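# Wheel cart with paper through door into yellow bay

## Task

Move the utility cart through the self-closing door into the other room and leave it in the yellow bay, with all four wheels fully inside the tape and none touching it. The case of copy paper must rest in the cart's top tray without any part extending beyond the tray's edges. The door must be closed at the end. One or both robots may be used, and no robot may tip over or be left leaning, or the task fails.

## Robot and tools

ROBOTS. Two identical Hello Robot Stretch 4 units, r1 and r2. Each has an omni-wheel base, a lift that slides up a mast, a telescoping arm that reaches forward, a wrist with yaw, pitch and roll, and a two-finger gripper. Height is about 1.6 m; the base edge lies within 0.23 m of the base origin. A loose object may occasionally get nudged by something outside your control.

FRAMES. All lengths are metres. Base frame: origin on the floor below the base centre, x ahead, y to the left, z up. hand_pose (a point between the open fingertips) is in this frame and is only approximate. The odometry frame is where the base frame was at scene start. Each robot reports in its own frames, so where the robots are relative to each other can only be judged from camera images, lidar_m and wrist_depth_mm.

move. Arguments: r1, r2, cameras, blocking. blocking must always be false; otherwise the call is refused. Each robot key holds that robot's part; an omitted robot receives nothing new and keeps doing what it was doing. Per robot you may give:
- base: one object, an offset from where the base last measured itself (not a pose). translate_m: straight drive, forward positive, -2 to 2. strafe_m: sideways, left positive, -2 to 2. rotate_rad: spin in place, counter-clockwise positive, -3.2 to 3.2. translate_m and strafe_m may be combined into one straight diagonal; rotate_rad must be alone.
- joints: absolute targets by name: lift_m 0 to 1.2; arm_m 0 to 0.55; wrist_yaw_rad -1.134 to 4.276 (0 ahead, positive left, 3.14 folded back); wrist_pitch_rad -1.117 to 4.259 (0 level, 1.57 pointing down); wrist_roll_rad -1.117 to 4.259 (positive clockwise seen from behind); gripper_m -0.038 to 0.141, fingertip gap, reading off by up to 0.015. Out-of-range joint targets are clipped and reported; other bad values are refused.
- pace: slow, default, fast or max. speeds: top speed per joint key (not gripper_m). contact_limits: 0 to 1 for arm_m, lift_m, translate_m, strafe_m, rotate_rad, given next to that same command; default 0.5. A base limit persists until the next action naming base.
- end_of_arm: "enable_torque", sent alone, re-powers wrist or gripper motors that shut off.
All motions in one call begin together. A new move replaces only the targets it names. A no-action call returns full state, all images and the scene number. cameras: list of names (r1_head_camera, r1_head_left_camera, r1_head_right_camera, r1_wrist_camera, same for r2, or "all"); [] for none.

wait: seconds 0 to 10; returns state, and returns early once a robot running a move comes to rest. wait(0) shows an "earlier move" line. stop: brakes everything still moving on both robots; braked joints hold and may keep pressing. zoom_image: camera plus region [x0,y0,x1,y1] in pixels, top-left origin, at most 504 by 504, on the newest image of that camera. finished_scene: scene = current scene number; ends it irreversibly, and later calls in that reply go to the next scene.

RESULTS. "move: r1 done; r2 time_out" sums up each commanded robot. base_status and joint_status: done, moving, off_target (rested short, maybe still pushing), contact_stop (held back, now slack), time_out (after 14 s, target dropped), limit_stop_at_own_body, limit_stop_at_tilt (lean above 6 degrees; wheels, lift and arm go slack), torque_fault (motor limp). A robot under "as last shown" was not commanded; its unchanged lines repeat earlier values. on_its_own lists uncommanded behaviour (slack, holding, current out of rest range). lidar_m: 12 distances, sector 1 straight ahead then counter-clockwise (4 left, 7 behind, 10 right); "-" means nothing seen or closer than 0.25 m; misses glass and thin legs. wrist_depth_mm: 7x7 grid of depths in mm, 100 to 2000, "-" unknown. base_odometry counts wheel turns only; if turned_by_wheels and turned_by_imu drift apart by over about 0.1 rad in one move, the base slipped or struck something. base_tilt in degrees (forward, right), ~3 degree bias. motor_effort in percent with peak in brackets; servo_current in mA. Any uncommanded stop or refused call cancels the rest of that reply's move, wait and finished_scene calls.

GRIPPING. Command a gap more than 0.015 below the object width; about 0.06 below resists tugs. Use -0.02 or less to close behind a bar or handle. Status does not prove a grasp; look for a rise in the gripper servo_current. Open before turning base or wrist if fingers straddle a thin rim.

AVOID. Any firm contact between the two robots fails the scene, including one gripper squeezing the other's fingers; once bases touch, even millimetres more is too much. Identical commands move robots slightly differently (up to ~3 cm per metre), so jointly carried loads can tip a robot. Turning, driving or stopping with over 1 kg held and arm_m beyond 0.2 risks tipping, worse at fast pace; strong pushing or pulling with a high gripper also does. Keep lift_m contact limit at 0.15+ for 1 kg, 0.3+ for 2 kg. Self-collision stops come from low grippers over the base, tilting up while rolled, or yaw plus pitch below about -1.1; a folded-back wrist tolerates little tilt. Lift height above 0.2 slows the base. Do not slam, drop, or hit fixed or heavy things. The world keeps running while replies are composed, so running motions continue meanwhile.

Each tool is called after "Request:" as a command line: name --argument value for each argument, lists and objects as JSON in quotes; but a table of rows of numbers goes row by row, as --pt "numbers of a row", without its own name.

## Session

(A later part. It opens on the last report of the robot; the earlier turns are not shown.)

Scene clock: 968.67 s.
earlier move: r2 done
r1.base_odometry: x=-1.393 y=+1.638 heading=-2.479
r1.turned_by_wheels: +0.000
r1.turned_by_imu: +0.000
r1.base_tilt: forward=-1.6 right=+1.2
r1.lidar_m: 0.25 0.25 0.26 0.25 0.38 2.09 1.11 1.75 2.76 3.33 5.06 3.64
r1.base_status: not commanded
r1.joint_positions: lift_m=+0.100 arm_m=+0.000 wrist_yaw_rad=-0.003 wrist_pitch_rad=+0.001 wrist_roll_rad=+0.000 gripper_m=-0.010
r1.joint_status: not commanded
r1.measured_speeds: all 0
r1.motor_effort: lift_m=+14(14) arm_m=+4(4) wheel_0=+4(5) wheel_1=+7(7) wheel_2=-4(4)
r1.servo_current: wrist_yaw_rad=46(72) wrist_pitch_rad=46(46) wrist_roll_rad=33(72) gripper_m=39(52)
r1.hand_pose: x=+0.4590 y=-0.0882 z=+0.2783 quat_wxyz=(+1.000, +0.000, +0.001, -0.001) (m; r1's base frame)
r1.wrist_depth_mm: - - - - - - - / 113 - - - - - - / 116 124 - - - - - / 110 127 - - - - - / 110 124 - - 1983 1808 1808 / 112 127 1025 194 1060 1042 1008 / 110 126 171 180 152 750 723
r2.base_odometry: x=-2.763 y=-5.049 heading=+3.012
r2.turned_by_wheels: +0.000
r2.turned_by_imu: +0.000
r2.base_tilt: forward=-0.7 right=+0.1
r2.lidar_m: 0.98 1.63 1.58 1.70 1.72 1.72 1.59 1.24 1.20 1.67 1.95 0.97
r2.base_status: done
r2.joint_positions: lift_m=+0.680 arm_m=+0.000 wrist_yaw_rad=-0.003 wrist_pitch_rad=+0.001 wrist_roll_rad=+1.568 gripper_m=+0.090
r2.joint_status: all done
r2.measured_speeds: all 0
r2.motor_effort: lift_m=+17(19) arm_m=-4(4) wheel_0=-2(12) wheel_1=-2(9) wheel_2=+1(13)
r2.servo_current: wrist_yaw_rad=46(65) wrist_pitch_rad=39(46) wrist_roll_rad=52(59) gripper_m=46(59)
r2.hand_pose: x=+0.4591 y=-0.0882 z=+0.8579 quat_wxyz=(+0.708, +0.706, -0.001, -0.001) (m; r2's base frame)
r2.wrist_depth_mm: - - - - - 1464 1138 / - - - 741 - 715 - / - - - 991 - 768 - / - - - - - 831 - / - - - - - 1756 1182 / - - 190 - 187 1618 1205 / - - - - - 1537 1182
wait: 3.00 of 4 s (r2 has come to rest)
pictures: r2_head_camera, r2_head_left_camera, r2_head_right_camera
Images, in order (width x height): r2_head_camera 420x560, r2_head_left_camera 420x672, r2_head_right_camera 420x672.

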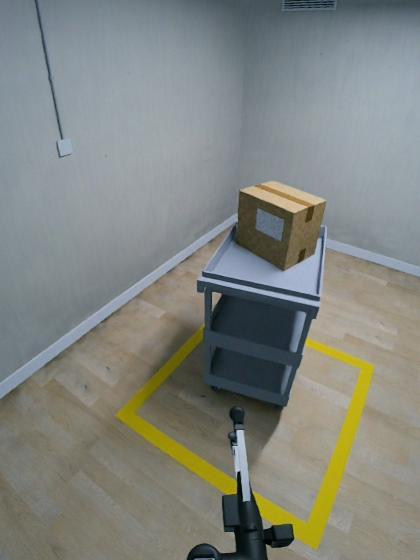

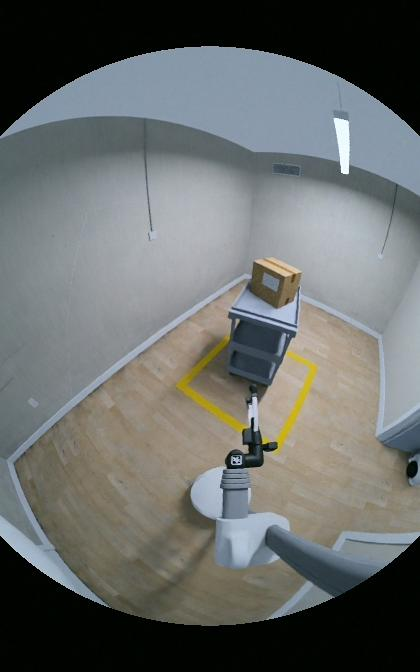

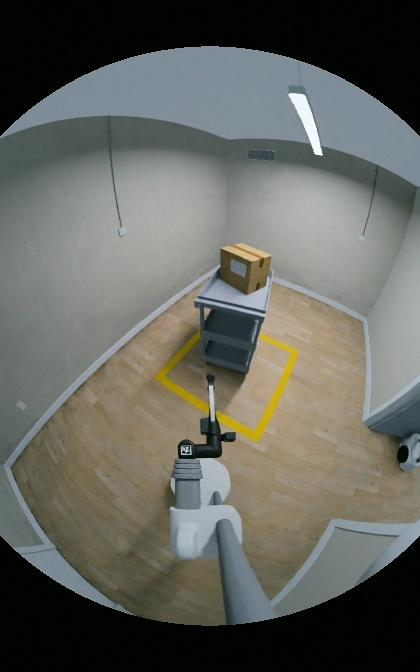

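Request:
move --blocking false --r2 '{"base":{"translate_m":0.595}}'

Request:
wait --seconds 4 --cameras '["r2_wrist_camera"]'

Request:
move --blocking false --r2 '{"joints":{"gripper_m":-0.03}}'

Request:
wait --seconds 1.7 --cameras '["r2_wrist_camera"]'

Request:
move --blocking false --r2 '{"base":{"translate_m":-0.19},"pace":"slow"}'

Request:
wait --seconds 3.5 --cameras '["r2_head_camera","r2_wrist_camera"]'

Scene clock: 983.43 s.
move: r2 moving
r1: as last shown
r1.base_tilt: forward=-1.6 right=+1.3
r1.lidar_m: 0.25 0.25 0.25 0.25 0.39 2.11 1.12 1.73 2.75 3.31 5.05 3.63
r1.motor_effort: lift_m=+14(14) arm_m=+4(4) wheel_0=+5(5) wheel_1=+7(7) wheel_2=-4(4)
r1.servo_current: wrist_yaw_rad=52(65) wrist_pitch_rad=39(46) wrist_roll_rad=39(59) gripper_m=39(46)
r1.wrist_depth_mm: - - - - - - - / 113 - - - - - - / 116 125 - - - - - / 111 127 - - - - - / 110 124 - - 1983 1863 1808 / 113 127 1042 193 1078 1042 991 / 110 126 171 180 152 750 723
r2.base_odometry: x=-2.794 y=-5.045 heading=+3.012
r2.turned_by_wheels: +0.000
r2.turned_by_imu: +0.001
r2.base_tilt: forward=-0.7 right=+0.1
r2.lidar_m: 0.93 1.59 1.56 1.70 1.76 1.73 1.61 1.25 1.21 1.68 1.95 0.92
r2.base_status: translate_m moving
r2.joint_positions: lift_m=+0.680 arm_m=+0.000 wrist_yaw_rad=-0.003 wrist_pitch_rad=+0.001 wrist_roll_rad=+1.568 gripper_m=+0.090
r2.joint_status: not commanded
r2.measured_speeds: translate_m=+0.120 strafe_m=+0.000 rotate_rad=+0.001 lift_m=+0.000 arm_m=+0.000 wrist_yaw_rad=+0.000 wrist_pitch_rad=+0.000 wrist_roll_rad=+0.000
r2.motor_effort: lift_m=+17(17) arm_m=-4(4) wheel_0=+10(11) wheel_1=+6(8) wheel_2=-12(13)
r2.servo_current: wrist_yaw_rad=46(59) wrist_pitch_rad=46(46) wrist_roll_rad=52(52) gripper_m=46(52)
r2.hand_pose: x=+0.4591 y=-0.0882 z=+0.8579 quat_wxyz=(+0.708, +0.706, -0.001, -0.001) (m; r2's base frame)
r2.wrist_depth_mm: - - - - - 676 - / - - 991 904 - 699 - / - - - 960 - 741 - / - - - - - 820 - / - - - - - 1756 1205 / - - 190 - 189 1661 1205 / - - - - - 1537 1205
pictures: none

Scene clock: 986.40 s.
earlier move: r2 done
r1.base_odometry: x=-1.393 y=+1.638 heading=-2.479
r1.turned_by_wheels: +0.000
r1.turned_by_imu: +0.000
r1.base_tilt: forward=-1.6 right=+1.3
r1.lidar_m: 0.25 0.25 0.26 0.25 0.39 2.27 1.13 1.73 2.74 3.34 5.05 3.63
r1.base_status: not commanded
r1.joint_positions: lift_m=+0.100 arm_m=+0.000 wrist_yaw_rad=-0.003 wrist_pitch_rad=+0.001 wrist_roll_rad=+0.000 gripper_m=-0.010
r1.joint_status: not commanded
r1.measured_speeds: all 0
r1.motor_effort: lift_m=+14(14) arm_m=+4(4) wheel_0=+5(5) wheel_1=+7(7) wheel_2=-4(4)
r1.servo_current: wrist_yaw_rad=46(78) wrist_pitch_rad=39(52) wrist_roll_rad=46(78) gripper_m=39(52)
r1.hand_pose: x=+0.4590 y=-0.0882 z=+0.2783 quat_wxyz=(+1.000, +0.000, +0.001, -0.001) (m; r1's base frame)
r1.wrist_depth_mm: - - - - - - - / 113 - - - - - - / 116 124 - - - - - / 110 127 - - - - - / 110 124 - - 1921 1863 1756 / 112 127 1008 194 1060 1025 1025 / 109 126 171 181 152 750 723
r2.base_odometry: x=-3.353 y=-4.972 heading=+3.012
r2.turned_by_wheels: +0.000
r2.turned_by_imu: +0.001
r2.base_tilt: forward=-0.7 right=+0.1
r2.lidar_m: 0.46 1.26 1.22 1.34 2.00 2.14 2.04 1.60 1.81 1.70 0.44 0.39
r2.base_status: done
r2.joint_positions: lift_m=+0.680 arm_m=+0.000 wrist_yaw_rad=-0.003 wrist_pitch_rad=+0.001 wrist_roll_rad=+1.568 gripper_m=+0.090
r2.joint_status: not commanded
r2.measured_speeds: all 0
r2.motor_effort: lift_m=+17(18) arm_m=-3(4) wheel_0=+4(11) wheel_1=+4(9) wheel_2=-4(15)
r2.servo_current: wrist_yaw_rad=39(59) wrist_pitch_rad=46(46) wrist_roll_rad=52(72) gripper_m=59(59)
r2.hand_pose: x=+0.4591 y=-0.0882 z=+0.8579 quat_wxyz=(+0.708, +0.706, -0.001, -0.001) (m; r2's base frame)
r2.wrist_depth_mm: - 436 427 133 186 - - / - - 496 141 198 768 - / - - 585 148 210 - - / - - - 158 224 1708 500 / - - - 172 236 1618 1205 / - - 189 182 190 273 273 / - - - - - - 1205
wait: 2.97 of 4 s (r2 has come to rest)
pictures: r2_wrist_camera
Images, in order (width x height): r2_wrist_camera 616x392.

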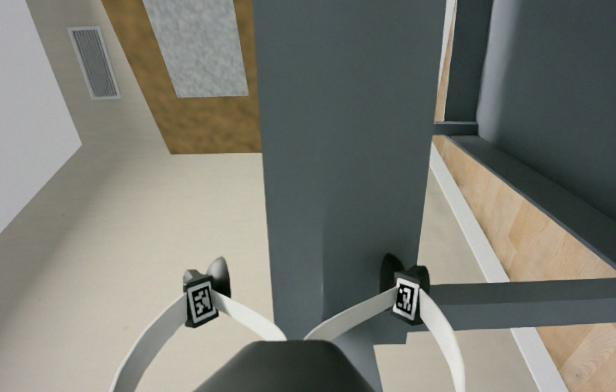

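Scene clock: 986.90 s.
move: r2 moving
r1: as last shown
r1.lidar_m: 0.26 0.25 0.25 0.25 0.36 2.26 1.13 1.74 2.76 3.33 5.04 3.62
r1.servo_current: wrist_yaw_rad=52(59) wrist_pitch_rad=39(46) wrist_roll_rad=52(59) gripper_m=39(46)
r1.wrist_depth_mm: - - - - - - - / 113 - - - - - - / 116 124 - - - - - / 111 127 - - - - - / 110 124 - - 1983 1921 1808 / 112 126 1008 194 1060 1025 991 / 109 126 171 180 153 759 723
r2.base_odometry: x=-3.353 y=-4.972 heading=+3.012
r2.turned_by_wheels: +0.000
r2.turned_by_imu: +0.000
r2.base_tilt: forward=-0.7 right=+0.1
r2.lidar_m: 0.47 1.29 1.23 1.38 2.03 2.12 2.05 1.59 1.82 1.71 0.43 0.40
r2.base_status: not commanded
r2.joint_positions: lift_m=+0.680 arm_m=+0.000 wrist_yaw_rad=-0.003 wrist_pitch_rad=+0.001 wrist_roll_rad=+1.568 gripper_m=+0.072
r2.joint_status: gripper_m moving
r2.measured_speeds: all 0
r2.motor_effort: lift_m=+17(17) arm_m=-4(4) wheel_0=+4(4) wheel_1=+5(5) wheel_2=-4(4)
r2.servo_current: wrist_yaw_rad=39(59) wrist_pitch_rad=46(52) wrist_roll_rad=46(59) gripper_m=137(137)
r2.hand_pose: x=+0.4591 y=-0.0882 z=+0.8579 quat_wxyz=(+0.708, +0.706, -0.001, -0.001) (m; r2's base frame)
r2.wrist_depth_mm: - 436 424 133 186 - - / - - 492 141 198 759 - / - - 580 148 210 - - / - - - 158 224 1708 492 / - - - 172 236 1537 1205 / - - 189 180 194 272 273 / - - - - - - 1182
pictures: none

Scene clock: 988.30 s.
earlier move: r2 done
r1.base_odometry: x=-1.393 y=+1.638 heading=-2.479
r1.turned_by_wheels: +0.000
r1.turned_by_imu: +0.000
r1.base_tilt: forward=-1.6 right=+1.3
r1.lidar_m: 0.25 0.25 0.26 0.25 0.39 2.25 1.10 1.73 2.71 3.31 5.03 3.63
r1.base_status: not commanded
r1.joint_positions: lift_m=+0.100 arm_m=+0.000 wrist_yaw_rad=-0.003 wrist_pitch_rad=+0.001 wrist_roll_rad=+0.000 gripper_m=-0.010
r1.joint_status: not commanded
r1.measured_speeds: all 0
r1.motor_effort: lift_m=+14(14) arm_m=+4(4) wheel_0=+5(5) wheel_1=+6(7) wheel_2=-4(4)
r1.servo_current: wrist_yaw_rad=52(65) wrist_pitch_rad=39(52) wrist_roll_rad=52(65) gripper_m=39(52)
r1.hand_pose: x=+0.4590 y=-0.0882 z=+0.2783 quat_wxyz=(+1.000, +0.000, +0.001, -0.001) (m; r1's base frame)
r1.wrist_depth_mm: - - - - - - - / 113 - - - - - - / 116 124 - - - - - / 111 127 - - - - - / 110 124 - - - 1863 1808 / 112 126 1025 194 1042 1025 1008 / 110 126 171 181 152 750 723
r2.base_odometry: x=-3.353 y=-4.972 heading=+3.012
r2.turned_by_wheels: +0.000
r2.turned_by_imu: +0.000
r2.base_tilt: forward=-0.7 right=+0.1
r2.lidar_m: 0.45 1.28 1.23 1.34 2.04 2.13 2.02 1.60 1.84 1.70 0.43 0.39
r2.base_status: not commanded
r2.joint_positions: lift_m=+0.680 arm_m=+0.000 wrist_yaw_rad=+0.000 wrist_pitch_rad=+0.001 wrist_roll_rad=+1.568 gripper_m=-0.029
r2.joint_status: all done
r2.measured_speeds: all 0
r2.motor_effort: lift_m=+17(18) arm_m=-4(4) wheel_0=+2(4) wheel_1=+4(5) wheel_2=-3(4)
r2.servo_current: wrist_yaw_rad=52(59) wrist_pitch_rad=46(52) wrist_roll_rad=46(59) gripper_m=111(293)
r2.hand_pose: x=+0.4593 y=-0.0874 z=+0.8579 quat_wxyz=(+0.708, +0.706, +0.000, +0.000) (m; r2's base frame)
r2.wrist_depth_mm: - 427 415 118 175 - - / - - 480 124 184 - - / - - 569 134 195 - - / - - - 145 209 1661 480 / - - - 153 223 1537 1182 / - - 184 168 178 259 259 / - - - - - - 1205
wait: 1.40 of 1.7 s (r2 has come to rest)
pictures: r2_wrist_camera
Images, in order (width x height): r2_wrist_camera 616x392.

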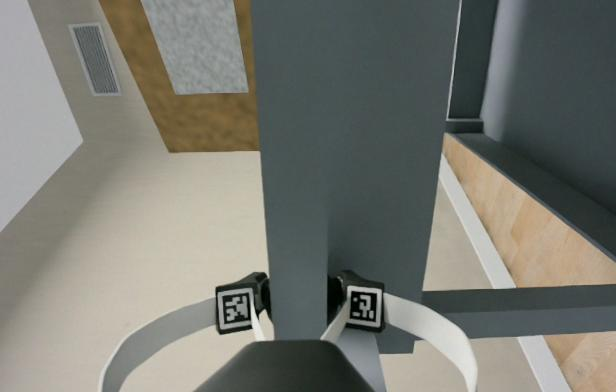

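Scene clock: 988.80 s.
move: r2 moving
r1: as last shown
r1.lidar_m: 0.25 0.25 0.25 0.25 0.40 2.27 1.13 1.73 2.71 3.31 5.01 3.66
r1.servo_current: wrist_yaw_rad=39(59) wrist_pitch_rad=39(46) wrist_roll_rad=46(59) gripper_m=39(46)
r1.wrist_depth_mm: - - - - - - - / 113 - - - - - - / 116 124 - - - - - / 111 127 - - - - - / 110 124 - - 1983 1863 1863 / 112 127 1008 195 1060 1042 991 / 109 126 171 181 152 750 732
r2.base_odometry: x=-3.341 y=-4.973 heading=+3.011
r2.turned_by_wheels: +0.000
r2.turned_by_imu: +0.000
r2.base_tilt: forward=-0.6 right=+0.0
r2.lidar_m: 0.47 1.26 1.23 1.34 2.04 2.14 2.02 1.57 1.81 1.68 0.44 0.39
r2.base_status: translate_m moving
r2.joint_positions: lift_m=+0.680 arm_m=+0.000 wrist_yaw_rad=+0.000 wrist_pitch_rad=+0.001 wrist_roll_rad=+1.568 gripper_m=-0.029
r2.joint_status: not commanded
r2.measured_speeds: translate_m=-0.049 strafe_m=+0.001 rotate_rad=+0.002 lift_m=+0.000 arm_m=+0.000 wrist_yaw_rad=+0.000 wrist_pitch_rad=+0.000 wrist_roll_rad=+0.000
r2.motor_effort: lift_m=+17(17) arm_m=-4(4) wheel_0=-7(10) wheel_1=-7(8) wheel_2=+11(12)
r2.servo_current: wrist_yaw_rad=39(59) wrist_pitch_rad=33(46) wrist_roll_rad=46(59) gripper_m=111(117)
r2.hand_pose: x=+0.4593 y=-0.0874 z=+0.8579 quat_wxyz=(+0.708, +0.706, +0.000, +0.000) (m; r2's base frame)
r2.wrist_depth_mm: - 427 418 122 178 - - / - - 484 128 186 - - / - - 569 136 198 - - / - - - 147 211 1618 488 / - - - 155 224 1576 1205 / - - 182 169 178 259 260 / - - - - - - 1182
pictures: none

Scene clock: 991.50 s.
earlier move: r2 done
r1.base_odometry: x=-1.393 y=+1.638 heading=-2.479
r1.turned_by_wheels: +0.000
r1.turned_by_imu: +0.000
r1.base_tilt: forward=-1.6 right=+1.3
r1.lidar_m: 0.25 0.25 0.27 0.25 0.38 2.15 1.11 1.74 2.74 3.34 5.03 3.66
r1.base_status: not commanded
r1.joint_positions: lift_m=+0.100 arm_m=+0.000 wrist_yaw_rad=-0.003 wrist_pitch_rad=+0.001 wrist_roll_rad=+0.000 gripper_m=-0.010
r1.joint_status: not commanded
r1.measured_speeds: all 0
r1.motor_effort: lift_m=+14(14) arm_m=+4(4) wheel_0=+5(5) wheel_1=+6(7) wheel_2=-4(4)
r1.servo_current: wrist_yaw_rad=33(65) wrist_pitch_rad=46(52) wrist_roll_rad=39(65) gripper_m=46(52)
r1.hand_pose: x=+0.4590 y=-0.0882 z=+0.2783 quat_wxyz=(+1.000, +0.000, +0.001, -0.001) (m; r1's base frame)
r1.wrist_depth_mm: - - - - - - - / 113 - - - - - - / 115 124 - - - - - / 111 127 - - - - - / 110 124 - - 1921 1808 1808 / 112 126 1025 195 1060 1042 1008 / 109 126 171 180 152 750 715
r2.base_odometry: x=-3.165 y=-4.996 heading=+3.012
r2.turned_by_wheels: +0.000
r2.turned_by_imu: +0.001
r2.base_tilt: forward=-0.7 right=+0.0
r2.lidar_m: 0.39 1.39 1.33 1.47 2.08 2.02 1.90 1.47 1.44 1.68 0.46 0.39
r2.base_status: done
r2.joint_positions: lift_m=+0.680 arm_m=+0.000 wrist_yaw_rad=+0.002 wrist_pitch_rad=+0.001 wrist_roll_rad=+1.568 gripper_m=-0.029
r2.joint_status: not commanded
r2.measured_speeds: all 0
r2.motor_effort: lift_m=+17(18) arm_m=+4(5) wheel_0=-3(12) wheel_1=-5(8) wheel_2=+7(13)
r2.servo_current: wrist_yaw_rad=52(59) wrist_pitch_rad=39(46) wrist_roll_rad=52(59) gripper_m=98(124)
r2.hand_pose: x=+0.4594 y=-0.0869 z=+0.8579 quat_wxyz=(+0.708, +0.706, +0.001, +0.000) (m; r2's base frame)
r2.wrist_depth_mm: - 421 413 131 183 - - / - 492 473 136 193 768 - / - - 544 142 206 - - / - - - 152 214 1808 - / - - - 158 225 1618 1205 / - - 183 168 179 270 266 / - - - - - - 1138
wait: 2.70 of 3.5 s (r2 has come to rest)
pictures: r2_head_camera, r2_wrist_camera
Images, in order (width x height): r2_head_camera 420x560, r2_wrist_camera 616x392.

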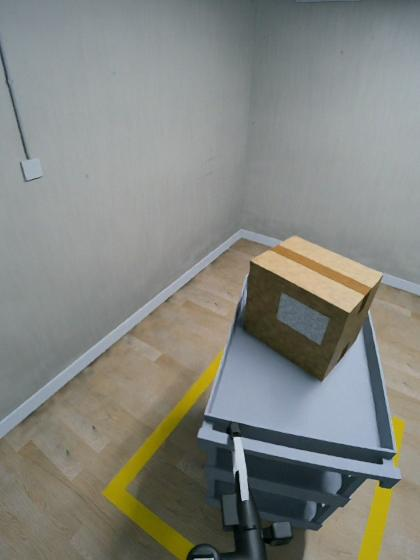

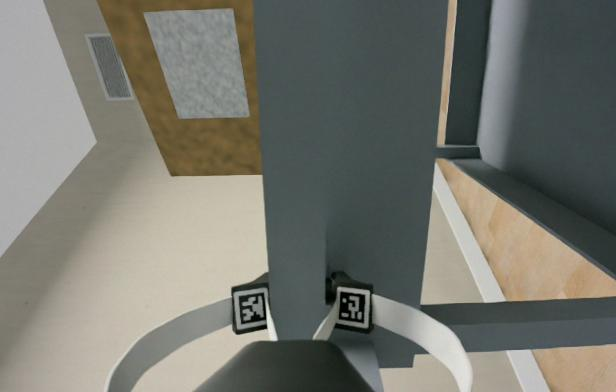

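Request:
move --blocking false --r1 '{"base":{"translate_m":0.36,"strafe_m":-0.33},"pace":"slow"}' --r2 '{"joints":{"gripper_m":0.09}}'

Request:
wait --seconds 1.3 --cameras '[]'

Request:
move --blocking false --r2 '{"base":{"translate_m":-0.7},"pace":"default"}'

Request:
wait --seconds 3.2 --cameras '["r2_head_camera","r2_head_right_camera","r1_head_left_camera"]'

Request:
wait --seconds 3 --cameras '["r2_head_camera","r1_head_left_camera","r1_head_right_camera"]'

Request:
zoom_image --camera "r2_head_camera" --region '[100, 200, 420, 560]'

Scene clock: 1007.27 s.
move: r1 moving; r2 moving
r1.base_odometry: x=-1.406 y=+1.639 heading=-2.479
r1.turned_by_wheels: +0.000
r1.turned_by_imu: +0.000
r1.base_tilt: forward=-1.6 right=+1.3
r1.lidar_m: 0.25 0.25 0.27 0.25 0.38 2.18 1.14 1.78 2.76 3.32 5.04 3.66
r1.base_status: translate_m moving; strafe_m moving
r1.joint_positions: lift_m=+0.100 arm_m=+0.000 wrist_yaw_rad=-0.003 wrist_pitch_rad=+0.001 wrist_roll_rad=+0.000 gripper_m=-0.010
r1.joint_status: not commanded
r1.measured_speeds: translate_m=+0.037 strafe_m=-0.034 rotate_rad=+0.000 lift_m=+0.000 arm_m=+0.000 wrist_yaw_rad=+0.000 wrist_pitch_rad=+0.000 wrist_roll_rad=+0.000
r1.motor_effort: lift_m=+14(14) arm_m=+4(4) wheel_0=+10(10) wheel_1=+1(6) wheel_2=-8(9)
r1.servo_current: wrist_yaw_rad=59(59) wrist_pitch_rad=39(46) wrist_roll_rad=59(59) gripper_m=39(46)
r1.hand_pose: x=+0.4590 y=-0.0882 z=+0.2783 quat_wxyz=(+1.000, +0.000, +0.001, -0.001) (m; r1's base frame)
r1.wrist_depth_mm: - - - - - - - / 113 - - - - - - / 116 - - - - - - / 111 - - - - - - / 110 - - - 1983 1921 1808 / 112 1118 1025 195 1060 1042 991 / 109 131 180 180 152 741 723
r2.base_odometry: x=-3.165 y=-4.996 heading=+3.012
r2.turned_by_wheels: +0.000
r2.turned_by_imu: +0.001
r2.base_tilt: forward=-0.7 right=+0.0
r2.lidar_m: 0.43 1.35 1.34 1.47 2.10 1.99 1.92 1.46 1.46 1.66 0.47 0.41
r2.base_status: not commanded
r2.joint_positions: lift_m=+0.680 arm_m=+0.000 wrist_yaw_rad=+0.002 wrist_pitch_rad=+0.001 wrist_roll_rad=+1.569 gripper_m=-0.003
r2.joint_status: gripper_m moving
r2.measured_speeds: all 0
r2.motor_effort: lift_m=+17(18) arm_m=+4(5) wheel_0=-3(3) wheel_1=-4(5) wheel_2=+7(8)
r2.servo_current: wrist_yaw_rad=39(52) wrist_pitch_rad=46(46) wrist_roll_rad=52(59) gripper_m=98(98)
r2.hand_pose: x=+0.4594 y=-0.0869 z=+0.8579 quat_wxyz=(+0.708, +0.706, +0.001, +0.000) (m; r2's base frame)
r2.wrist_depth_mm: - 424 413 133 187 - - / - - 477 140 195 768 - / - - 549 147 208 - - / - - - 155 217 1708 - / - - - 164 229 1618 1138 / - - 185 174 180 271 267 / - - - - - - 1182
pictures: none

Scene clock: 1008.57 s.
earlier move: r1 moving; r2 moving
r1.base_odometry: x=-1.525 y=+1.649 heading=-2.479
r1.turned_by_wheels: +0.000
r1.turned_by_imu: +0.000
r1.base_tilt: forward=-1.6 right=+1.3
r1.lidar_m: 0.25 0.25 0.25 0.25 0.39 2.34 1.21 2.05 2.77 3.35 4.90 3.64
r1.base_status: translate_m moving; strafe_m moving
r1.joint_positions: lift_m=+0.100 arm_m=+0.000 wrist_yaw_rad=-0.003 wrist_pitch_rad=+0.001 wrist_roll_rad=+0.000 gripper_m=-0.010
r1.joint_status: not commanded
r1.measured_speeds: translate_m=+0.074 strafe_m=-0.068 rotate_rad=+0.000 lift_m=+0.000 arm_m=+0.000 wrist_yaw_rad=+0.000 wrist_pitch_rad=+0.000 wrist_roll_rad=+0.000
r1.motor_effort: lift_m=+14(14) arm_m=+4(4) wheel_0=+6(10) wheel_1=+0(6) wheel_2=-7(9)
r1.servo_current: wrist_yaw_rad=52(65) wrist_pitch_rad=46(46) wrist_roll_rad=52(65) gripper_m=39(46)
r1.hand_pose: x=+0.4590 y=-0.0882 z=+0.2783 quat_wxyz=(+1.000, +0.000, +0.001, -0.001) (m; r1's base frame)
r1.wrist_depth_mm: - - - - - - - / - - - - - - - / - - - - - - - / - - - - - - - / - 1576 - - - 1921 1808 / 1118 1118 1025 195 1060 1042 1008 / 809 750 180 180 153 741 723
r2.base_odometry: x=-3.165 y=-4.996 heading=+3.012
r2.turned_by_wheels: +0.000
r2.turned_by_imu: +0.000
r2.base_tilt: forward=-0.7 right=+0.1
r2.lidar_m: 0.42 1.38 1.36 1.47 2.07 2.00 1.89 1.46 1.45 1.68 0.45 0.39
r2.base_status: not commanded
r2.joint_positions: lift_m=+0.680 arm_m=+0.000 wrist_yaw_rad=+0.002 wrist_pitch_rad=+0.001 wrist_roll_rad=+1.569 gripper_m=+0.090
r2.joint_status: gripper_m moving
r2.measured_speeds: all 0
r2.motor_effort: lift_m=+17(18) arm_m=+5(5) wheel_0=-3(3) wheel_1=-5(5) wheel_2=+6(8)
r2.servo_current: wrist_yaw_rad=52(52) wrist_pitch_rad=46(46) wrist_roll_rad=52(59) gripper_m=39(124)
r2.hand_pose: x=+0.4594 y=-0.0869 z=+0.8579 quat_wxyz=(+0.708, +0.706, +0.001, +0.000) (m; r2's base frame)
r2.wrist_depth_mm: - 427 418 139 192 - - / - - 480 146 202 759 - / - - 559 152 213 - - / - - - 160 225 1863 - / - - - 172 237 1618 1118 / - - 185 180 186 274 270 / - - - - - 271 1205
wait: 1.30 s; no rest
pictures: none
No camera images: "cameras" was empty.

Scene clock: 1009.07 s.
earlier move: r1 moving; r2 done
move: r2 moving
r1.base_odometry: x=-1.575 y=+1.653 heading=-2.479
r1.turned_by_wheels: +0.000
r1.turned_by_imu: +0.000
r1.base_tilt: forward=-1.5 right=+1.3
r1.lidar_m: 2.24 0.25 0.25 0.25 0.37 2.36 1.27 2.15 2.77 3.36 4.88 3.59
r1.base_status: translate_m moving; strafe_m moving
r1.joint_positions: lift_m=+0.100 arm_m=+0.000 wrist_yaw_rad=-0.003 wrist_pitch_rad=+0.001 wrist_roll_rad=+0.000 gripper_m=-0.010
r1.joint_status: not commanded
r1.measured_speeds: translate_m=+0.073 strafe_m=-0.068 rotate_rad=+0.001 lift_m=+0.000 arm_m=+0.000 wrist_yaw_rad=+0.000 wrist_pitch_rad=+0.000 wrist_roll_rad=+0.000
r1.motor_effort: lift_m=+14(14) arm_m=+4(4) wheel_0=+6(9) wheel_1=+2(3) wheel_2=-6(7)
r1.servo_current: wrist_yaw_rad=65(65) wrist_pitch_rad=33(46) wrist_roll_rad=46(59) gripper_m=39(52)
r1.hand_pose: x=+0.4590 y=-0.0882 z=+0.2783 quat_wxyz=(+1.000, +0.000, +0.001, -0.001) (m; r1's base frame)
r1.wrist_depth_mm: - - - - - - - / - - - - - - - / - - - - - - - / - - - - - - - / - 1618 - - 1983 1921 1756 / 1138 1138 1008 195 1042 1060 1008 / 809 750 180 180 153 750 723
r2.base_odometry: x=-3.134 y=-5.000 heading=+3.011
r2.turned_by_wheels: +0.000
r2.turned_by_imu: +0.000
r2.base_tilt: forward=-0.7 right=+0.1
r2.lidar_m: 0.46 1.40 1.37 1.48 2.04 1.99 1.88 1.43 1.43 1.66 0.52 0.43
r2.base_status: translate_m moving
r2.joint_positions: lift_m=+0.680 arm_m=+0.000 wrist_yaw_rad=+0.002 wrist_pitch_rad=+0.001 wrist_roll_rad=+1.569 gripper_m=+0.090
r2.joint_status: all done
r2.measured_speeds: translate_m=-0.121 strafe_m=+0.000 rotate_rad=-0.003 lift_m=+0.000 arm_m=+0.000 wrist_yaw_rad=+0.000 wrist_pitch_rad=+0.000 wrist_roll_rad=+0.000
r2.motor_effort: lift_m=+17(17) arm_m=+4(5) wheel_0=-5(8) wheel_1=-8(8) wheel_2=+13(13)
r2.servo_current: wrist_yaw_rad=52(52) wrist_pitch_rad=46(46) wrist_roll_rad=52(59) gripper_m=46(59)
r2.hand_pose: x=+0.4594 y=-0.0869 z=+0.8580 quat_wxyz=(+0.708, +0.706, +0.001, +0.000) (m; r2's base frame)
r2.wrist_depth_mm: - 459 439 166 219 750 - / - - 500 176 230 778 - / - - 580 182 241 820 - / - - - 195 252 1863 - / - - - 206 265 1708 1078 / - - 190 213 199 306 304 / - - - - - - 1182
pictures: none

Scene clock: 1012.27 s.
earlier move: r1 moving; r2 moving
r1.base_odometry: x=-1.874 y=+1.676 heading=-2.479
r1.turned_by_wheels: +0.000
r1.turned_by_imu: -0.001
r1.base_tilt: forward=-1.6 right=+1.2
r1.lidar_m: 2.17 1.94 1.96 0.27 0.25 2.49 1.50 2.79 2.79 3.36 4.58 3.54
r1.base_status: translate_m moving; strafe_m moving
r1.joint_positions: lift_m=+0.100 arm_m=+0.000 wrist_yaw_rad=-0.003 wrist_pitch_rad=+0.001 wrist_roll_rad=+0.000 gripper_m=-0.010
r1.joint_status: not commanded
r1.measured_speeds: translate_m=+0.028 strafe_m=-0.025 rotate_rad=+0.005 lift_m=+0.000 arm_m=+0.000 wrist_yaw_rad=+0.000 wrist_pitch_rad=+0.000 wrist_roll_rad=+0.000
r1.motor_effort: lift_m=+14(14) arm_m=+4(4) wheel_0=+4(10) wheel_1=+0(4) wheel_2=-2(7)
r1.servo_current: wrist_yaw_rad=52(72) wrist_pitch_rad=39(52) wrist_roll_rad=46(65) gripper_m=46(52)
r1.hand_pose: x=+0.4590 y=-0.0882 z=+0.2783 quat_wxyz=(+1.000, +0.000, +0.001, -0.001) (m; r1's base frame)
r1.wrist_depth_mm: - - - - - - - / - - - - - - - / - - - - - - - / - - - - - - - / - 1537 - - 1983 1863 1756 / 1138 1138 1025 194 1060 1042 1008 / 809 759 180 181 153 750 732
r2.base_odometry: x=-2.471 y=-5.087 heading=+3.012
r2.turned_by_wheels: +0.000
r2.turned_by_imu: +0.000
r2.base_tilt: forward=-0.7 right=+0.1
r2.lidar_m: 1.05 1.79 1.75 1.90 1.52 1.46 1.37 1.05 1.04 1.77 1.73 1.07
r2.base_status: translate_m moving
r2.joint_positions: lift_m=+0.680 arm_m=+0.000 wrist_yaw_rad=+0.002 wrist_pitch_rad=+0.001 wrist_roll_rad=+1.569 gripper_m=+0.090
r2.joint_status: all done
r2.measured_speeds: all 0
r2.motor_effort: lift_m=+16(17) arm_m=+5(5) wheel_0=-2(9) wheel_1=-3(9) wheel_2=+2(14)
r2.servo_current: wrist_yaw_rad=39(65) wrist_pitch_rad=46(52) wrist_roll_rad=39(65) gripper_m=52(59)
r2.hand_pose: x=+0.4594 y=-0.0869 z=+0.8580 quat_wxyz=(+0.708, +0.706, +0.001, +0.000) (m; r2's base frame)
r2.wrist_depth_mm: - - - - - 1661 1160 / - - - 1078 - 831 - / - - - 1098 - 866 - / - - - 1255 - 946 - / - - - - - 1756 1138 / - - 189 - 189 1618 1138 / - - - - - 1576 1182
wait: 3.20 s; no rest
pictures: r1_head_left_camera, r2_head_camera, r2_head_right_camera
Images, in order (width x height): r1_head_left_camera 420x672, r2_head_camera 420x560, r2_head_right_camera 420x672.

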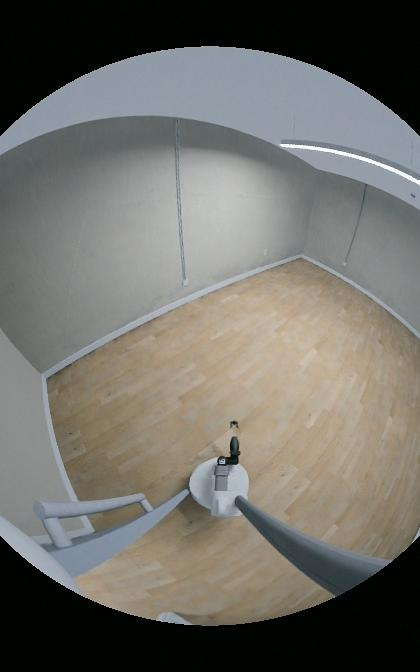

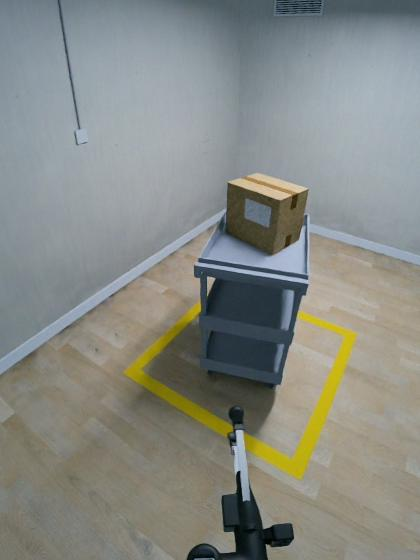

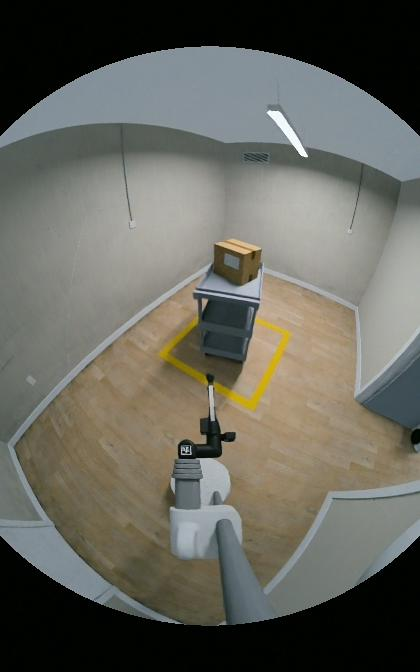

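Scene clock: 1012.40 s.
earlier move: r1 moving; r2 done
r1.base_odometry: x=-1.877 y=+1.677 heading=-2.479
r1.turned_by_wheels: +0.000
r1.turned_by_imu: +0.000
r1.base_tilt: forward=-1.6 right=+1.3
r1.lidar_m: 2.19 1.95 1.96 0.27 0.25 2.49 1.50 2.78 2.78 3.38 4.53 3.54
r1.base_status: translate_m moving; strafe_m moving
r1.joint_positions: lift_m=+0.100 arm_m=+0.000 wrist_yaw_rad=-0.003 wrist_pitch_rad=+0.001 wrist_roll_rad=+0.000 gripper_m=-0.010
r1.joint_status: not commanded
r1.measured_speeds: translate_m=+0.017 strafe_m=-0.013 rotate_rad=+0.001 lift_m=+0.000 arm_m=+0.000 wrist_yaw_rad=+0.000 wrist_pitch_rad=+0.000 wrist_roll_rad=+0.000
r1.motor_effort: lift_m=+14(14) arm_m=+4(4) wheel_0=+0(10) wheel_1=-1(4) wheel_2=-1(7)
r1.servo_current: wrist_yaw_rad=59(72) wrist_pitch_rad=39(52) wrist_roll_rad=52(65) gripper_m=39(52)
r1.hand_pose: x=+0.4590 y=-0.0882 z=+0.2783 quat_wxyz=(+1.000, +0.000, +0.001, -0.001) (m; r1's base frame)
r1.wrist_depth_mm: - - - - - - - / - - - - - - - / - - - - - - - / - - - - - - - / - 1661 - - - 1921 1756 / 1138 1118 1025 195 1060 1042 1008 / 798 750 180 181 152 750 723
r2.base_odometry: x=-2.471 y=-5.087 heading=+3.012
r2.turned_by_wheels: +0.000
r2.turned_by_imu: +0.000
r2.base_tilt: forward=-0.7 right=+0.1
r2.lidar_m: 1.09 1.76 1.76 1.88 1.50 1.45 1.36 1.06 1.02 1.78 1.73 1.06
r2.base_status: done
r2.joint_positions: lift_m=+0.680 arm_m=+0.000 wrist_yaw_rad=+0.002 wrist_pitch_rad=+0.001 wrist_roll_rad=+1.569 gripper_m=+0.090
r2.joint_status: all done
r2.measured_speeds: all 0
r2.motor_effort: lift_m=+17(17) arm_m=+4(5) wheel_0=-3(9) wheel_1=-3(9) wheel_2=+3(14)
r2.servo_current: wrist_yaw_rad=46(65) wrist_pitch_rad=46(52) wrist_roll_rad=39(65) gripper_m=52(59)
r2.hand_pose: x=+0.4594 y=-0.0869 z=+0.8580 quat_wxyz=(+0.708, +0.706, +0.001, +0.000) (m; r2's base frame)
r2.wrist_depth_mm: - - - - - 1661 1182 / - - - 1118 - 842 - / - - - 1078 - 866 - / - - - 1281 - 946 - / - - - - - 1756 1138 / - - 190 - 189 1618 1118 / - - - - - 1618 1160
wait: 0.13 of 3 s (r2 has come to rest)
pictures: r1_head_left_camera, r1_head_right_camera, r2_head_camera
Images, in order (width x height): r1_head_left_camera 420x672, r1_head_right_camera 420x672, r2_head_camera 420x560.

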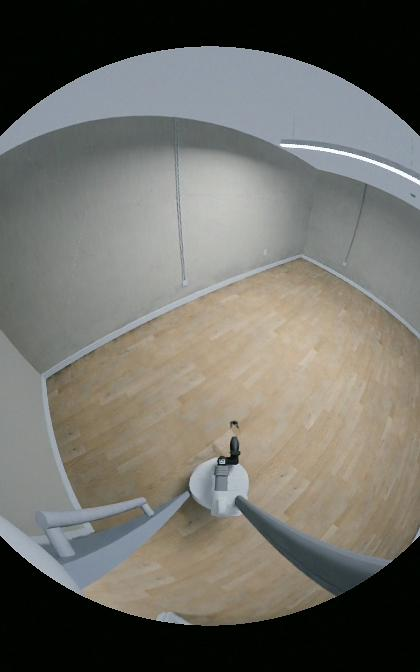

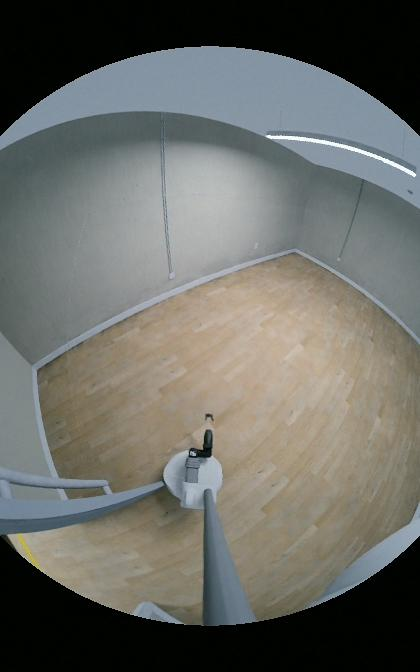

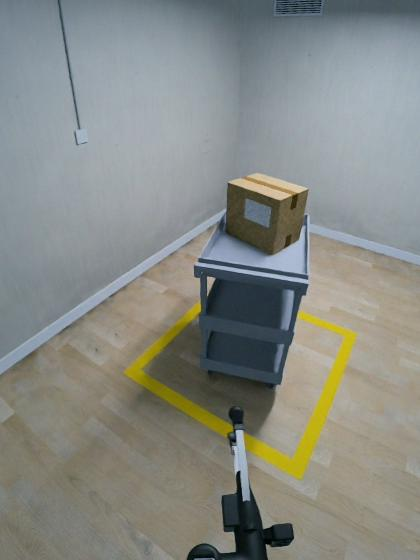

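Scaled by 1.400 from the camera's 420x560 image, which has a finer 1200x1600 frame.

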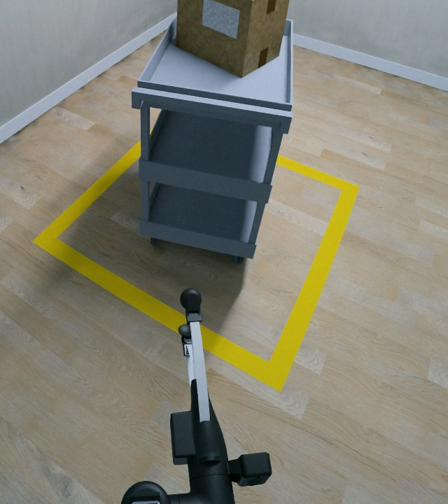

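Request:
move --blocking false --r1 '{"base":{"translate_m":0.3,"strafe_m":-0.3},"pace":"slow"}'

Request:
wait --seconds 6 --cameras '["r1_head_left_camera","r1_head_right_camera","r2_head_right_camera"]'

Request:
move --blocking false --r1 '{"base":{"rotate_rad":1.9}}' --r2 '{"base":{"rotate_rad":-0.8}}'

Request:
wait --seconds 2 --cameras '[]'

Request:
wait --seconds 2 --cameras '["r1_head_camera","r2_head_camera","r2_head_right_camera"]'

Scene clock: 1029.03 s.
earlier move: r1 done
move: r1 moving
r1.base_odometry: x=-1.892 y=+1.678 heading=-2.479
r1.turned_by_wheels: +0.000
r1.turned_by_imu: -0.001
r1.base_tilt: forward=-1.6 right=+1.2
r1.lidar_m: 2.18 1.94 1.94 1.36 1.20 1.22 1.41 2.78 2.79 3.37 4.54 3.55
r1.base_status: translate_m moving; strafe_m moving
r1.joint_positions: lift_m=+0.100 arm_m=+0.000 wrist_yaw_rad=-0.003 wrist_pitch_rad=+0.001 wrist_roll_rad=+0.000 gripper_m=-0.010
r1.joint_status: not commanded
r1.measured_speeds: translate_m=+0.037 strafe_m=-0.036 rotate_rad=+0.000 lift_m=+0.000 arm_m=+0.000 wrist_yaw_rad=+0.000 wrist_pitch_rad=+0.000 wrist_roll_rad=+0.000
r1.motor_effort: lift_m=+14(14) arm_m=+4(4) wheel_0=+8(8) wheel_1=-4(5) wheel_2=-4(6)
r1.servo_current: wrist_yaw_rad=59(65) wrist_pitch_rad=46(46) wrist_roll_rad=52(59) gripper_m=39(52)
r1.hand_pose: x=+0.4590 y=-0.0882 z=+0.2783 quat_wxyz=(+1.000, +0.000, +0.001, -0.001) (m; r1's base frame)
r1.wrist_depth_mm: - - - - - - - / - - - - - - - / - - - - - - - / - - - - - - - / - 1576 - - 1921 1921 1808 / 1138 1138 1025 195 1042 1042 991 / 809 750 180 180 152 732 732
r2: as last shown
r2.turned_by_imu: +0.001
r2.base_tilt: forward=-0.6 right=+0.0
r2.lidar_m: 1.08 1.79 1.77 1.91 1.51 1.47 1.36 1.05 1.01 1.21 1.75 1.08
r2.motor_effort: lift_m=+17(17) arm_m=+4(5) wheel_0=-3(3) wheel_1=-3(3) wheel_2=+3(3)
r2.servo_current: wrist_yaw_rad=46(52) wrist_pitch_rad=39(39) wrist_roll_rad=46(59) gripper_m=46(52)
r2.wrist_depth_mm: - - - - - 1661 1182 / - - - 1098 - 820 - / - - - 1078 - 866 - / - - - 1281 - 946 - / - - - - - 1708 1138 / - - 190 - 189 1661 1138 / - - - - - 1618 1182
pictures: none

Scene clock: 1034.03 s.
earlier move: r1 done
r1.base_odometry: x=-2.300 y=+1.729 heading=-2.479
r1.turned_by_wheels: +0.000
r1.turned_by_imu: -0.001
r1.base_tilt: forward=-1.6 right=+1.3
r1.lidar_m: 2.15 1.91 1.93 1.81 1.61 1.61 1.98 2.83 2.83 3.40 4.15 3.48
r1.base_status: done
r1.joint_positions: lift_m=+0.100 arm_m=+0.000 wrist_yaw_rad=-0.003 wrist_pitch_rad=+0.001 wrist_roll_rad=+0.000 gripper_m=-0.010
r1.joint_status: not commanded
r1.measured_speeds: all 0
r1.motor_effort: lift_m=+14(14) arm_m=+4(4) wheel_0=+4(10) wheel_1=-4(6) wheel_2=-1(6)
r1.servo_current: wrist_yaw_rad=46(72) wrist_pitch_rad=39(52) wrist_roll_rad=33(72) gripper_m=46(52)
r1.hand_pose: x=+0.4590 y=-0.0882 z=+0.2783 quat_wxyz=(+1.000, +0.000, +0.001, -0.001) (m; r1's base frame)
r1.wrist_depth_mm: - - - - - - - / - - - - - - - / - - - - - - - / - - - - - - - / - - 1808 - 1983 1863 1808 / 1160 1138 1025 194 1060 1025 991 / 809 750 180 180 153 741 732
r2.base_odometry: x=-2.471 y=-5.087 heading=+3.012
r2.turned_by_wheels: +0.000
r2.turned_by_imu: +0.001
r2.base_tilt: forward=-0.7 right=+0.1
r2.lidar_m: 1.06 1.79 1.75 1.92 1.51 1.47 1.36 1.07 1.04 1.20 1.75 1.06
r2.base_status: not commanded
r2.joint_positions: lift_m=+0.680 arm_m=+0.000 wrist_yaw_rad=+0.002 wrist_pitch_rad=+0.001 wrist_roll_rad=+1.569 gripper_m=+0.090
r2.joint_status: not commanded
r2.measured_speeds: all 0
r2.motor_effort: lift_m=+17(17) arm_m=+4(5) wheel_0=-3(4) wheel_1=-3(3) wheel_2=+3(3)
r2.servo_current: wrist_yaw_rad=46(65) wrist_pitch_rad=39(52) wrist_roll_rad=39(59) gripper_m=52(59)
r2.hand_pose: x=+0.4594 y=-0.0869 z=+0.8580 quat_wxyz=(+0.708, +0.706, +0.001, +0.000) (m; r2's base frame)
r2.wrist_depth_mm: - - - - - 1708 1160 / - - - 1098 - 842 - / - - - 1098 - 878 - / - - - 1255 - 931 - / - - - - - 1756 1138 / - - 190 - 189 1661 1118 / - - - - - 1618 1182
wait: 5.00 of 6 s (r1 has come to rest)
pictures: r1_head_left_camera, r1_head_right_camera, r2_head_right_camera
Images, in order (width x height): r1_head_left_camera 420x672, r1_head_right_camera 420x672, r2_head_right_camera 420x672.

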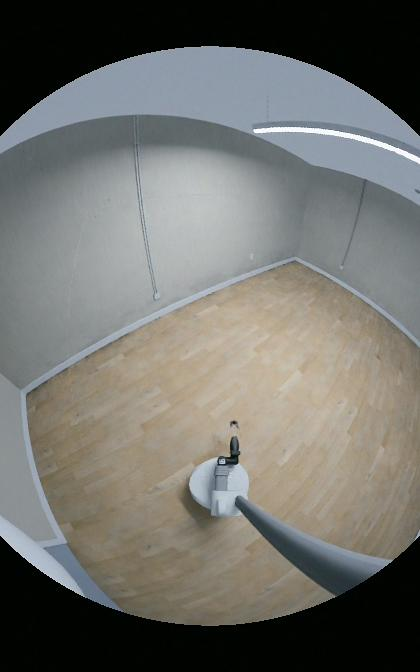

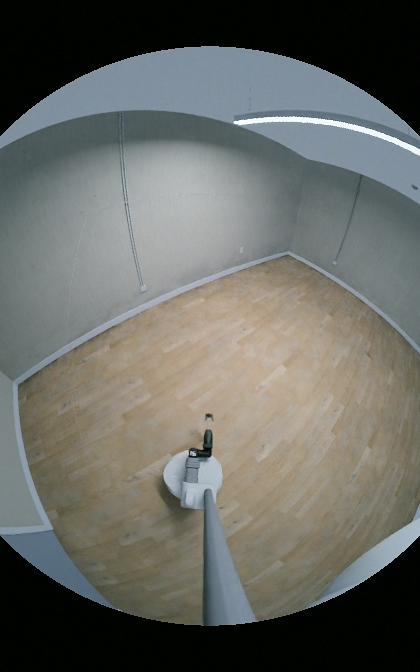

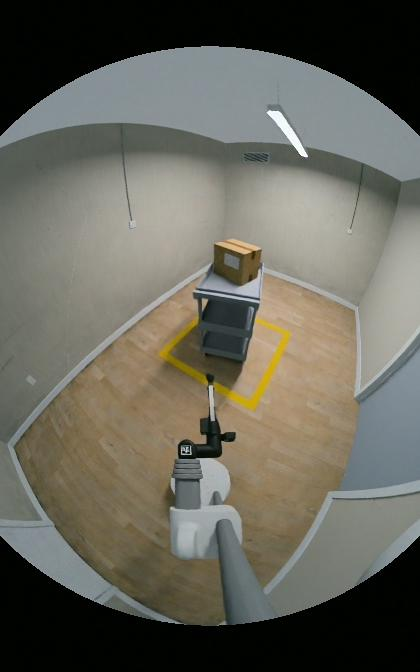

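Scene clock: 1034.53 s.
move: r1 moving; r2 moving
r1.base_odometry: x=-2.300 y=+1.729 heading=-2.227
r1.turned_by_wheels: +0.252
r1.turned_by_imu: +0.253
r1.base_tilt: forward=-1.6 right=+1.3
r1.lidar_m: 1.96 1.91 2.04 1.68 1.62 1.72 2.51 2.81 2.98 4.25 4.15 2.58
r1.base_status: rotate_rad moving
r1.joint_positions: lift_m=+0.100 arm_m=+0.000 wrist_yaw_rad=-0.003 wrist_pitch_rad=+0.001 wrist_roll_rad=+0.000 gripper_m=-0.010
r1.joint_status: not commanded
r1.measured_speeds: translate_m=+0.000 strafe_m=-0.001 rotate_rad=+0.976 lift_m=+0.000 arm_m=+0.000 wrist_yaw_rad=+0.000 wrist_pitch_rad=+0.000 wrist_roll_rad=+0.000
r1.motor_effort: lift_m=+14(14) arm_m=+4(4) wheel_0=-7(10) wheel_1=-6(7) wheel_2=-7(8)
r1.servo_current: wrist_yaw_rad=46(59) wrist_pitch_rad=46(46) wrist_roll_rad=33(65) gripper_m=46(46)
r1.hand_pose: x=+0.4590 y=-0.0882 z=+0.2783 quat_wxyz=(+1.000, +0.000, +0.001, -0.001) (m; r1's base frame)
r1.wrist_depth_mm: - - - - - - - / - - - - - - - / - - - - - - - / - - - - - - - / - - 1576 - - 1808 1756 / 1138 1138 1025 194 1042 1060 991 / 798 750 180 180 152 750 732
r2.base_odometry: x=-2.471 y=-5.087 heading=+2.760
r2.turned_by_wheels: -0.251
r2.turned_by_imu: -0.244
r2.base_tilt: forward=-0.7 right=+0.1
r2.lidar_m: 1.07 1.94 1.76 1.77 1.63 1.47 1.50 1.17 1.03 1.03 1.45 2.65
r2.base_status: rotate_rad moving
r2.joint_positions: lift_m=+0.680 arm_m=+0.000 wrist_yaw_rad=+0.002 wrist_pitch_rad=+0.001 wrist_roll_rad=+1.569 gripper_m=+0.090
r2.joint_status: not commanded
r2.measured_speeds: translate_m=-0.001 strafe_m=-0.001 rotate_rad=-0.973 lift_m=+0.000 arm_m=+0.000 wrist_yaw_rad=+0.000 wrist_pitch_rad=+0.000 wrist_roll_rad=+0.000
r2.motor_effort: lift_m=+17(17) arm_m=+4(5) wheel_0=+6(9) wheel_1=+10(11) wheel_2=+10(11)
r2.servo_current: wrist_yaw_rad=39(52) wrist_pitch_rad=46(46) wrist_roll_rad=52(59) gripper_m=46(59)
r2.hand_pose: x=+0.4594 y=-0.0869 z=+0.8580 quat_wxyz=(+0.708, +0.706, +0.001, +0.000) (m; r2's base frame)
r2.wrist_depth_mm: - - - - - 1708 1160 / - - - - - 1661 1182 / - - - - - 1708 1205 / - - - 1118 - - - / - - - 1160 1397 917 - / - - 193 946 188 1618 1008 / - - - - - 1756 1182
pictures: none

Scene clock: 1035.60 s.
earlier move: r1 moving; r2 done
r1.base_odometry: x=-2.300 y=+1.729 heading=-0.723
r1.turned_by_wheels: +1.504
r1.turned_by_imu: +1.512
r1.base_tilt: forward=-1.6 right=+1.3
r1.lidar_m: 1.69 1.62 1.69 2.30 2.78 2.87 3.89 4.16 2.84 2.02 1.92 1.98
r1.base_status: rotate_rad moving
r1.joint_positions: lift_m=+0.100 arm_m=+0.000 wrist_yaw_rad=-0.002 wrist_pitch_rad=+0.001 wrist_roll_rad=+0.000 gripper_m=-0.010
r1.joint_status: not commanded
r1.measured_speeds: translate_m=+0.000 strafe_m=-0.001 rotate_rad=+0.793 lift_m=+0.000 arm_m=+0.000 wrist_yaw_rad=+0.000 wrist_pitch_rad=+0.000 wrist_roll_rad=+0.000
r1.motor_effort: lift_m=+14(14) arm_m=+4(4) wheel_0=-1(11) wheel_1=-3(9) wheel_2=-1(9)
r1.servo_current: wrist_yaw_rad=52(59) wrist_pitch_rad=33(46) wrist_roll_rad=39(65) gripper_m=46(46)
r1.hand_pose: x=+0.4591 y=-0.0880 z=+0.2783 quat_wxyz=(+1.000, +0.000, +0.001, -0.001) (m; r1's base frame)
r1.wrist_depth_mm: - - - - - - - / - - - - - - - / - - - - - - - / - - - - - - - / - - - 1756 1983 1576 1366 / 1042 1118 1025 194 1078 1025 991 / 788 750 180 181 152 750 723
r2.base_odometry: x=-2.471 y=-5.087 heading=+2.212
r2.turned_by_wheels: -0.548
r2.turned_by_imu: -0.534
r2.base_tilt: forward=-0.7 right=+0.1
r2.lidar_m: 2.52 1.06 1.16 1.74 1.79 1.60 1.44 1.52 1.17 1.01 1.06 1.39
r2.base_status: done
r2.joint_positions: lift_m=+0.680 arm_m=+0.000 wrist_yaw_rad=+0.002 wrist_pitch_rad=+0.001 wrist_roll_rad=+1.569 gripper_m=+0.090
r2.joint_status: not commanded
r2.measured_speeds: all 0
r2.motor_effort: lift_m=+17(17) arm_m=+4(5) wheel_0=+2(10) wheel_1=+2(11) wheel_2=+2(11)
r2.servo_current: wrist_yaw_rad=52(59) wrist_pitch_rad=46(46) wrist_roll_rad=46(59) gripper_m=46(59)
r2.hand_pose: x=+0.4594 y=-0.0869 z=+0.8580 quat_wxyz=(+0.708, +0.706, +0.001, +0.000) (m; r2's base frame)
r2.wrist_depth_mm: - - - - - - 1160 / - - - - - 1576 1182 / - - - - - 1708 1229 / - - - - - 1708 1205 / - - - - - 1756 1205 / - - 194 - 191 1618 1229 / - - - - - 1756 1182
wait: 1.07 of 2 s (r2 has come to rest)
pictures: none
No camera images: "cameras" was empty.

Scene clock: 1036.27 s.
earlier move: r1 done
r1.base_odometry: x=-2.300 y=+1.729 heading=-0.579
r1.turned_by_wheels: +0.144
r1.turned_by_imu: +0.145
r1.base_tilt: forward=-1.6 right=+1.3
r1.lidar_m: 1.66 1.63 1.76 2.70 2.78 3.03 - 4.17 2.50 1.93 1.93 2.09
r1.base_status: done
r1.joint_positions: lift_m=+0.100 arm_m=+0.000 wrist_yaw_rad=-0.002 wrist_pitch_rad=+0.001 wrist_roll_rad=+0.000 gripper_m=-0.010
r1.joint_status: not commanded
r1.measured_speeds: all 0
r1.motor_effort: lift_m=+14(14) arm_m=+4(4) wheel_0=-3(11) wheel_1=-1(9) wheel_2=-1(9)
r1.servo_current: wrist_yaw_rad=46(59) wrist_pitch_rad=46(46) wrist_roll_rad=39(65) gripper_m=39(46)
r1.hand_pose: x=+0.4591 y=-0.0880 z=+0.2783 quat_wxyz=(+1.000, +0.000, +0.001, -0.001) (m; r1's base frame)
r1.wrist_depth_mm: - - - - - - - / - - - - - - - / - - - - - - - / - - - - - - - / - - - - 1618 1618 1499 / 1042 1118 1008 195 1060 1042 991 / 820 750 180 180 153 741 723
r2.base_odometry: x=-2.471 y=-5.087 heading=+2.212
r2.turned_by_wheels: +0.000
r2.turned_by_imu: +0.000
r2.base_tilt: forward=-0.7 right=+0.1
r2.lidar_m: 2.57 1.08 1.13 1.76 1.78 1.61 1.45 1.49 1.17 1.04 1.04 1.41
r2.base_status: done
r2.joint_positions: lift_m=+0.680 arm_m=+0.000 wrist_yaw_rad=+0.002 wrist_pitch_rad=+0.001 wrist_roll_rad=+1.569 gripper_m=+0.090
r2.joint_status: not commanded
r2.measured_speeds: all 0
r2.motor_effort: lift_m=+16(17) arm_m=+4(5) wheel_0=+2(10) wheel_1=+1(11) wheel_2=+2(11)
r2.servo_current: wrist_yaw_rad=33(59) wrist_pitch_rad=39(46) wrist_roll_rad=39(59) gripper_m=46(59)
r2.hand_pose: x=+0.4594 y=-0.0869 z=+0.8580 quat_wxyz=(+0.708, +0.706, +0.001, +0.000) (m; r2's base frame)
r2.wrist_depth_mm: - - - - - - 1160 / - - - - - 1618 1182 / - - - - - 1661 1182 / - - - - - 1708 1182 / - - - - - 1756 1229 / - - 194 - 191 1618 1205 / - - - - - 1756 1205
wait: 0.67 of 2 s (r1 has come to rest)
pictures: r1_head_camera, r2_head_camera, r2_head_right_camera
Images, in order (width x height): r1_head_camera 420x560, r2_head_camera 420x560, r2_head_right_camera 420x672.

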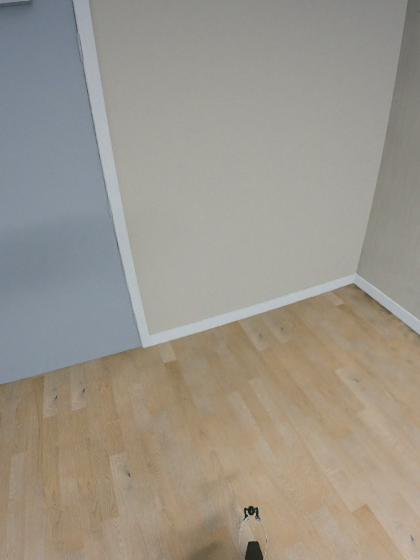

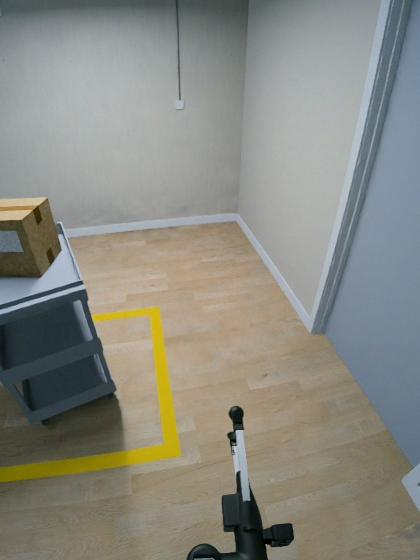

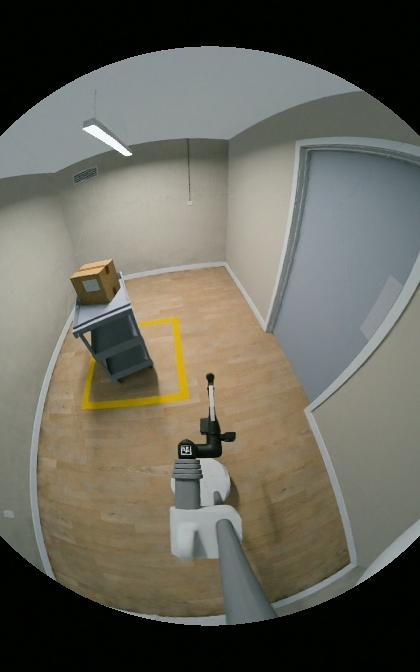

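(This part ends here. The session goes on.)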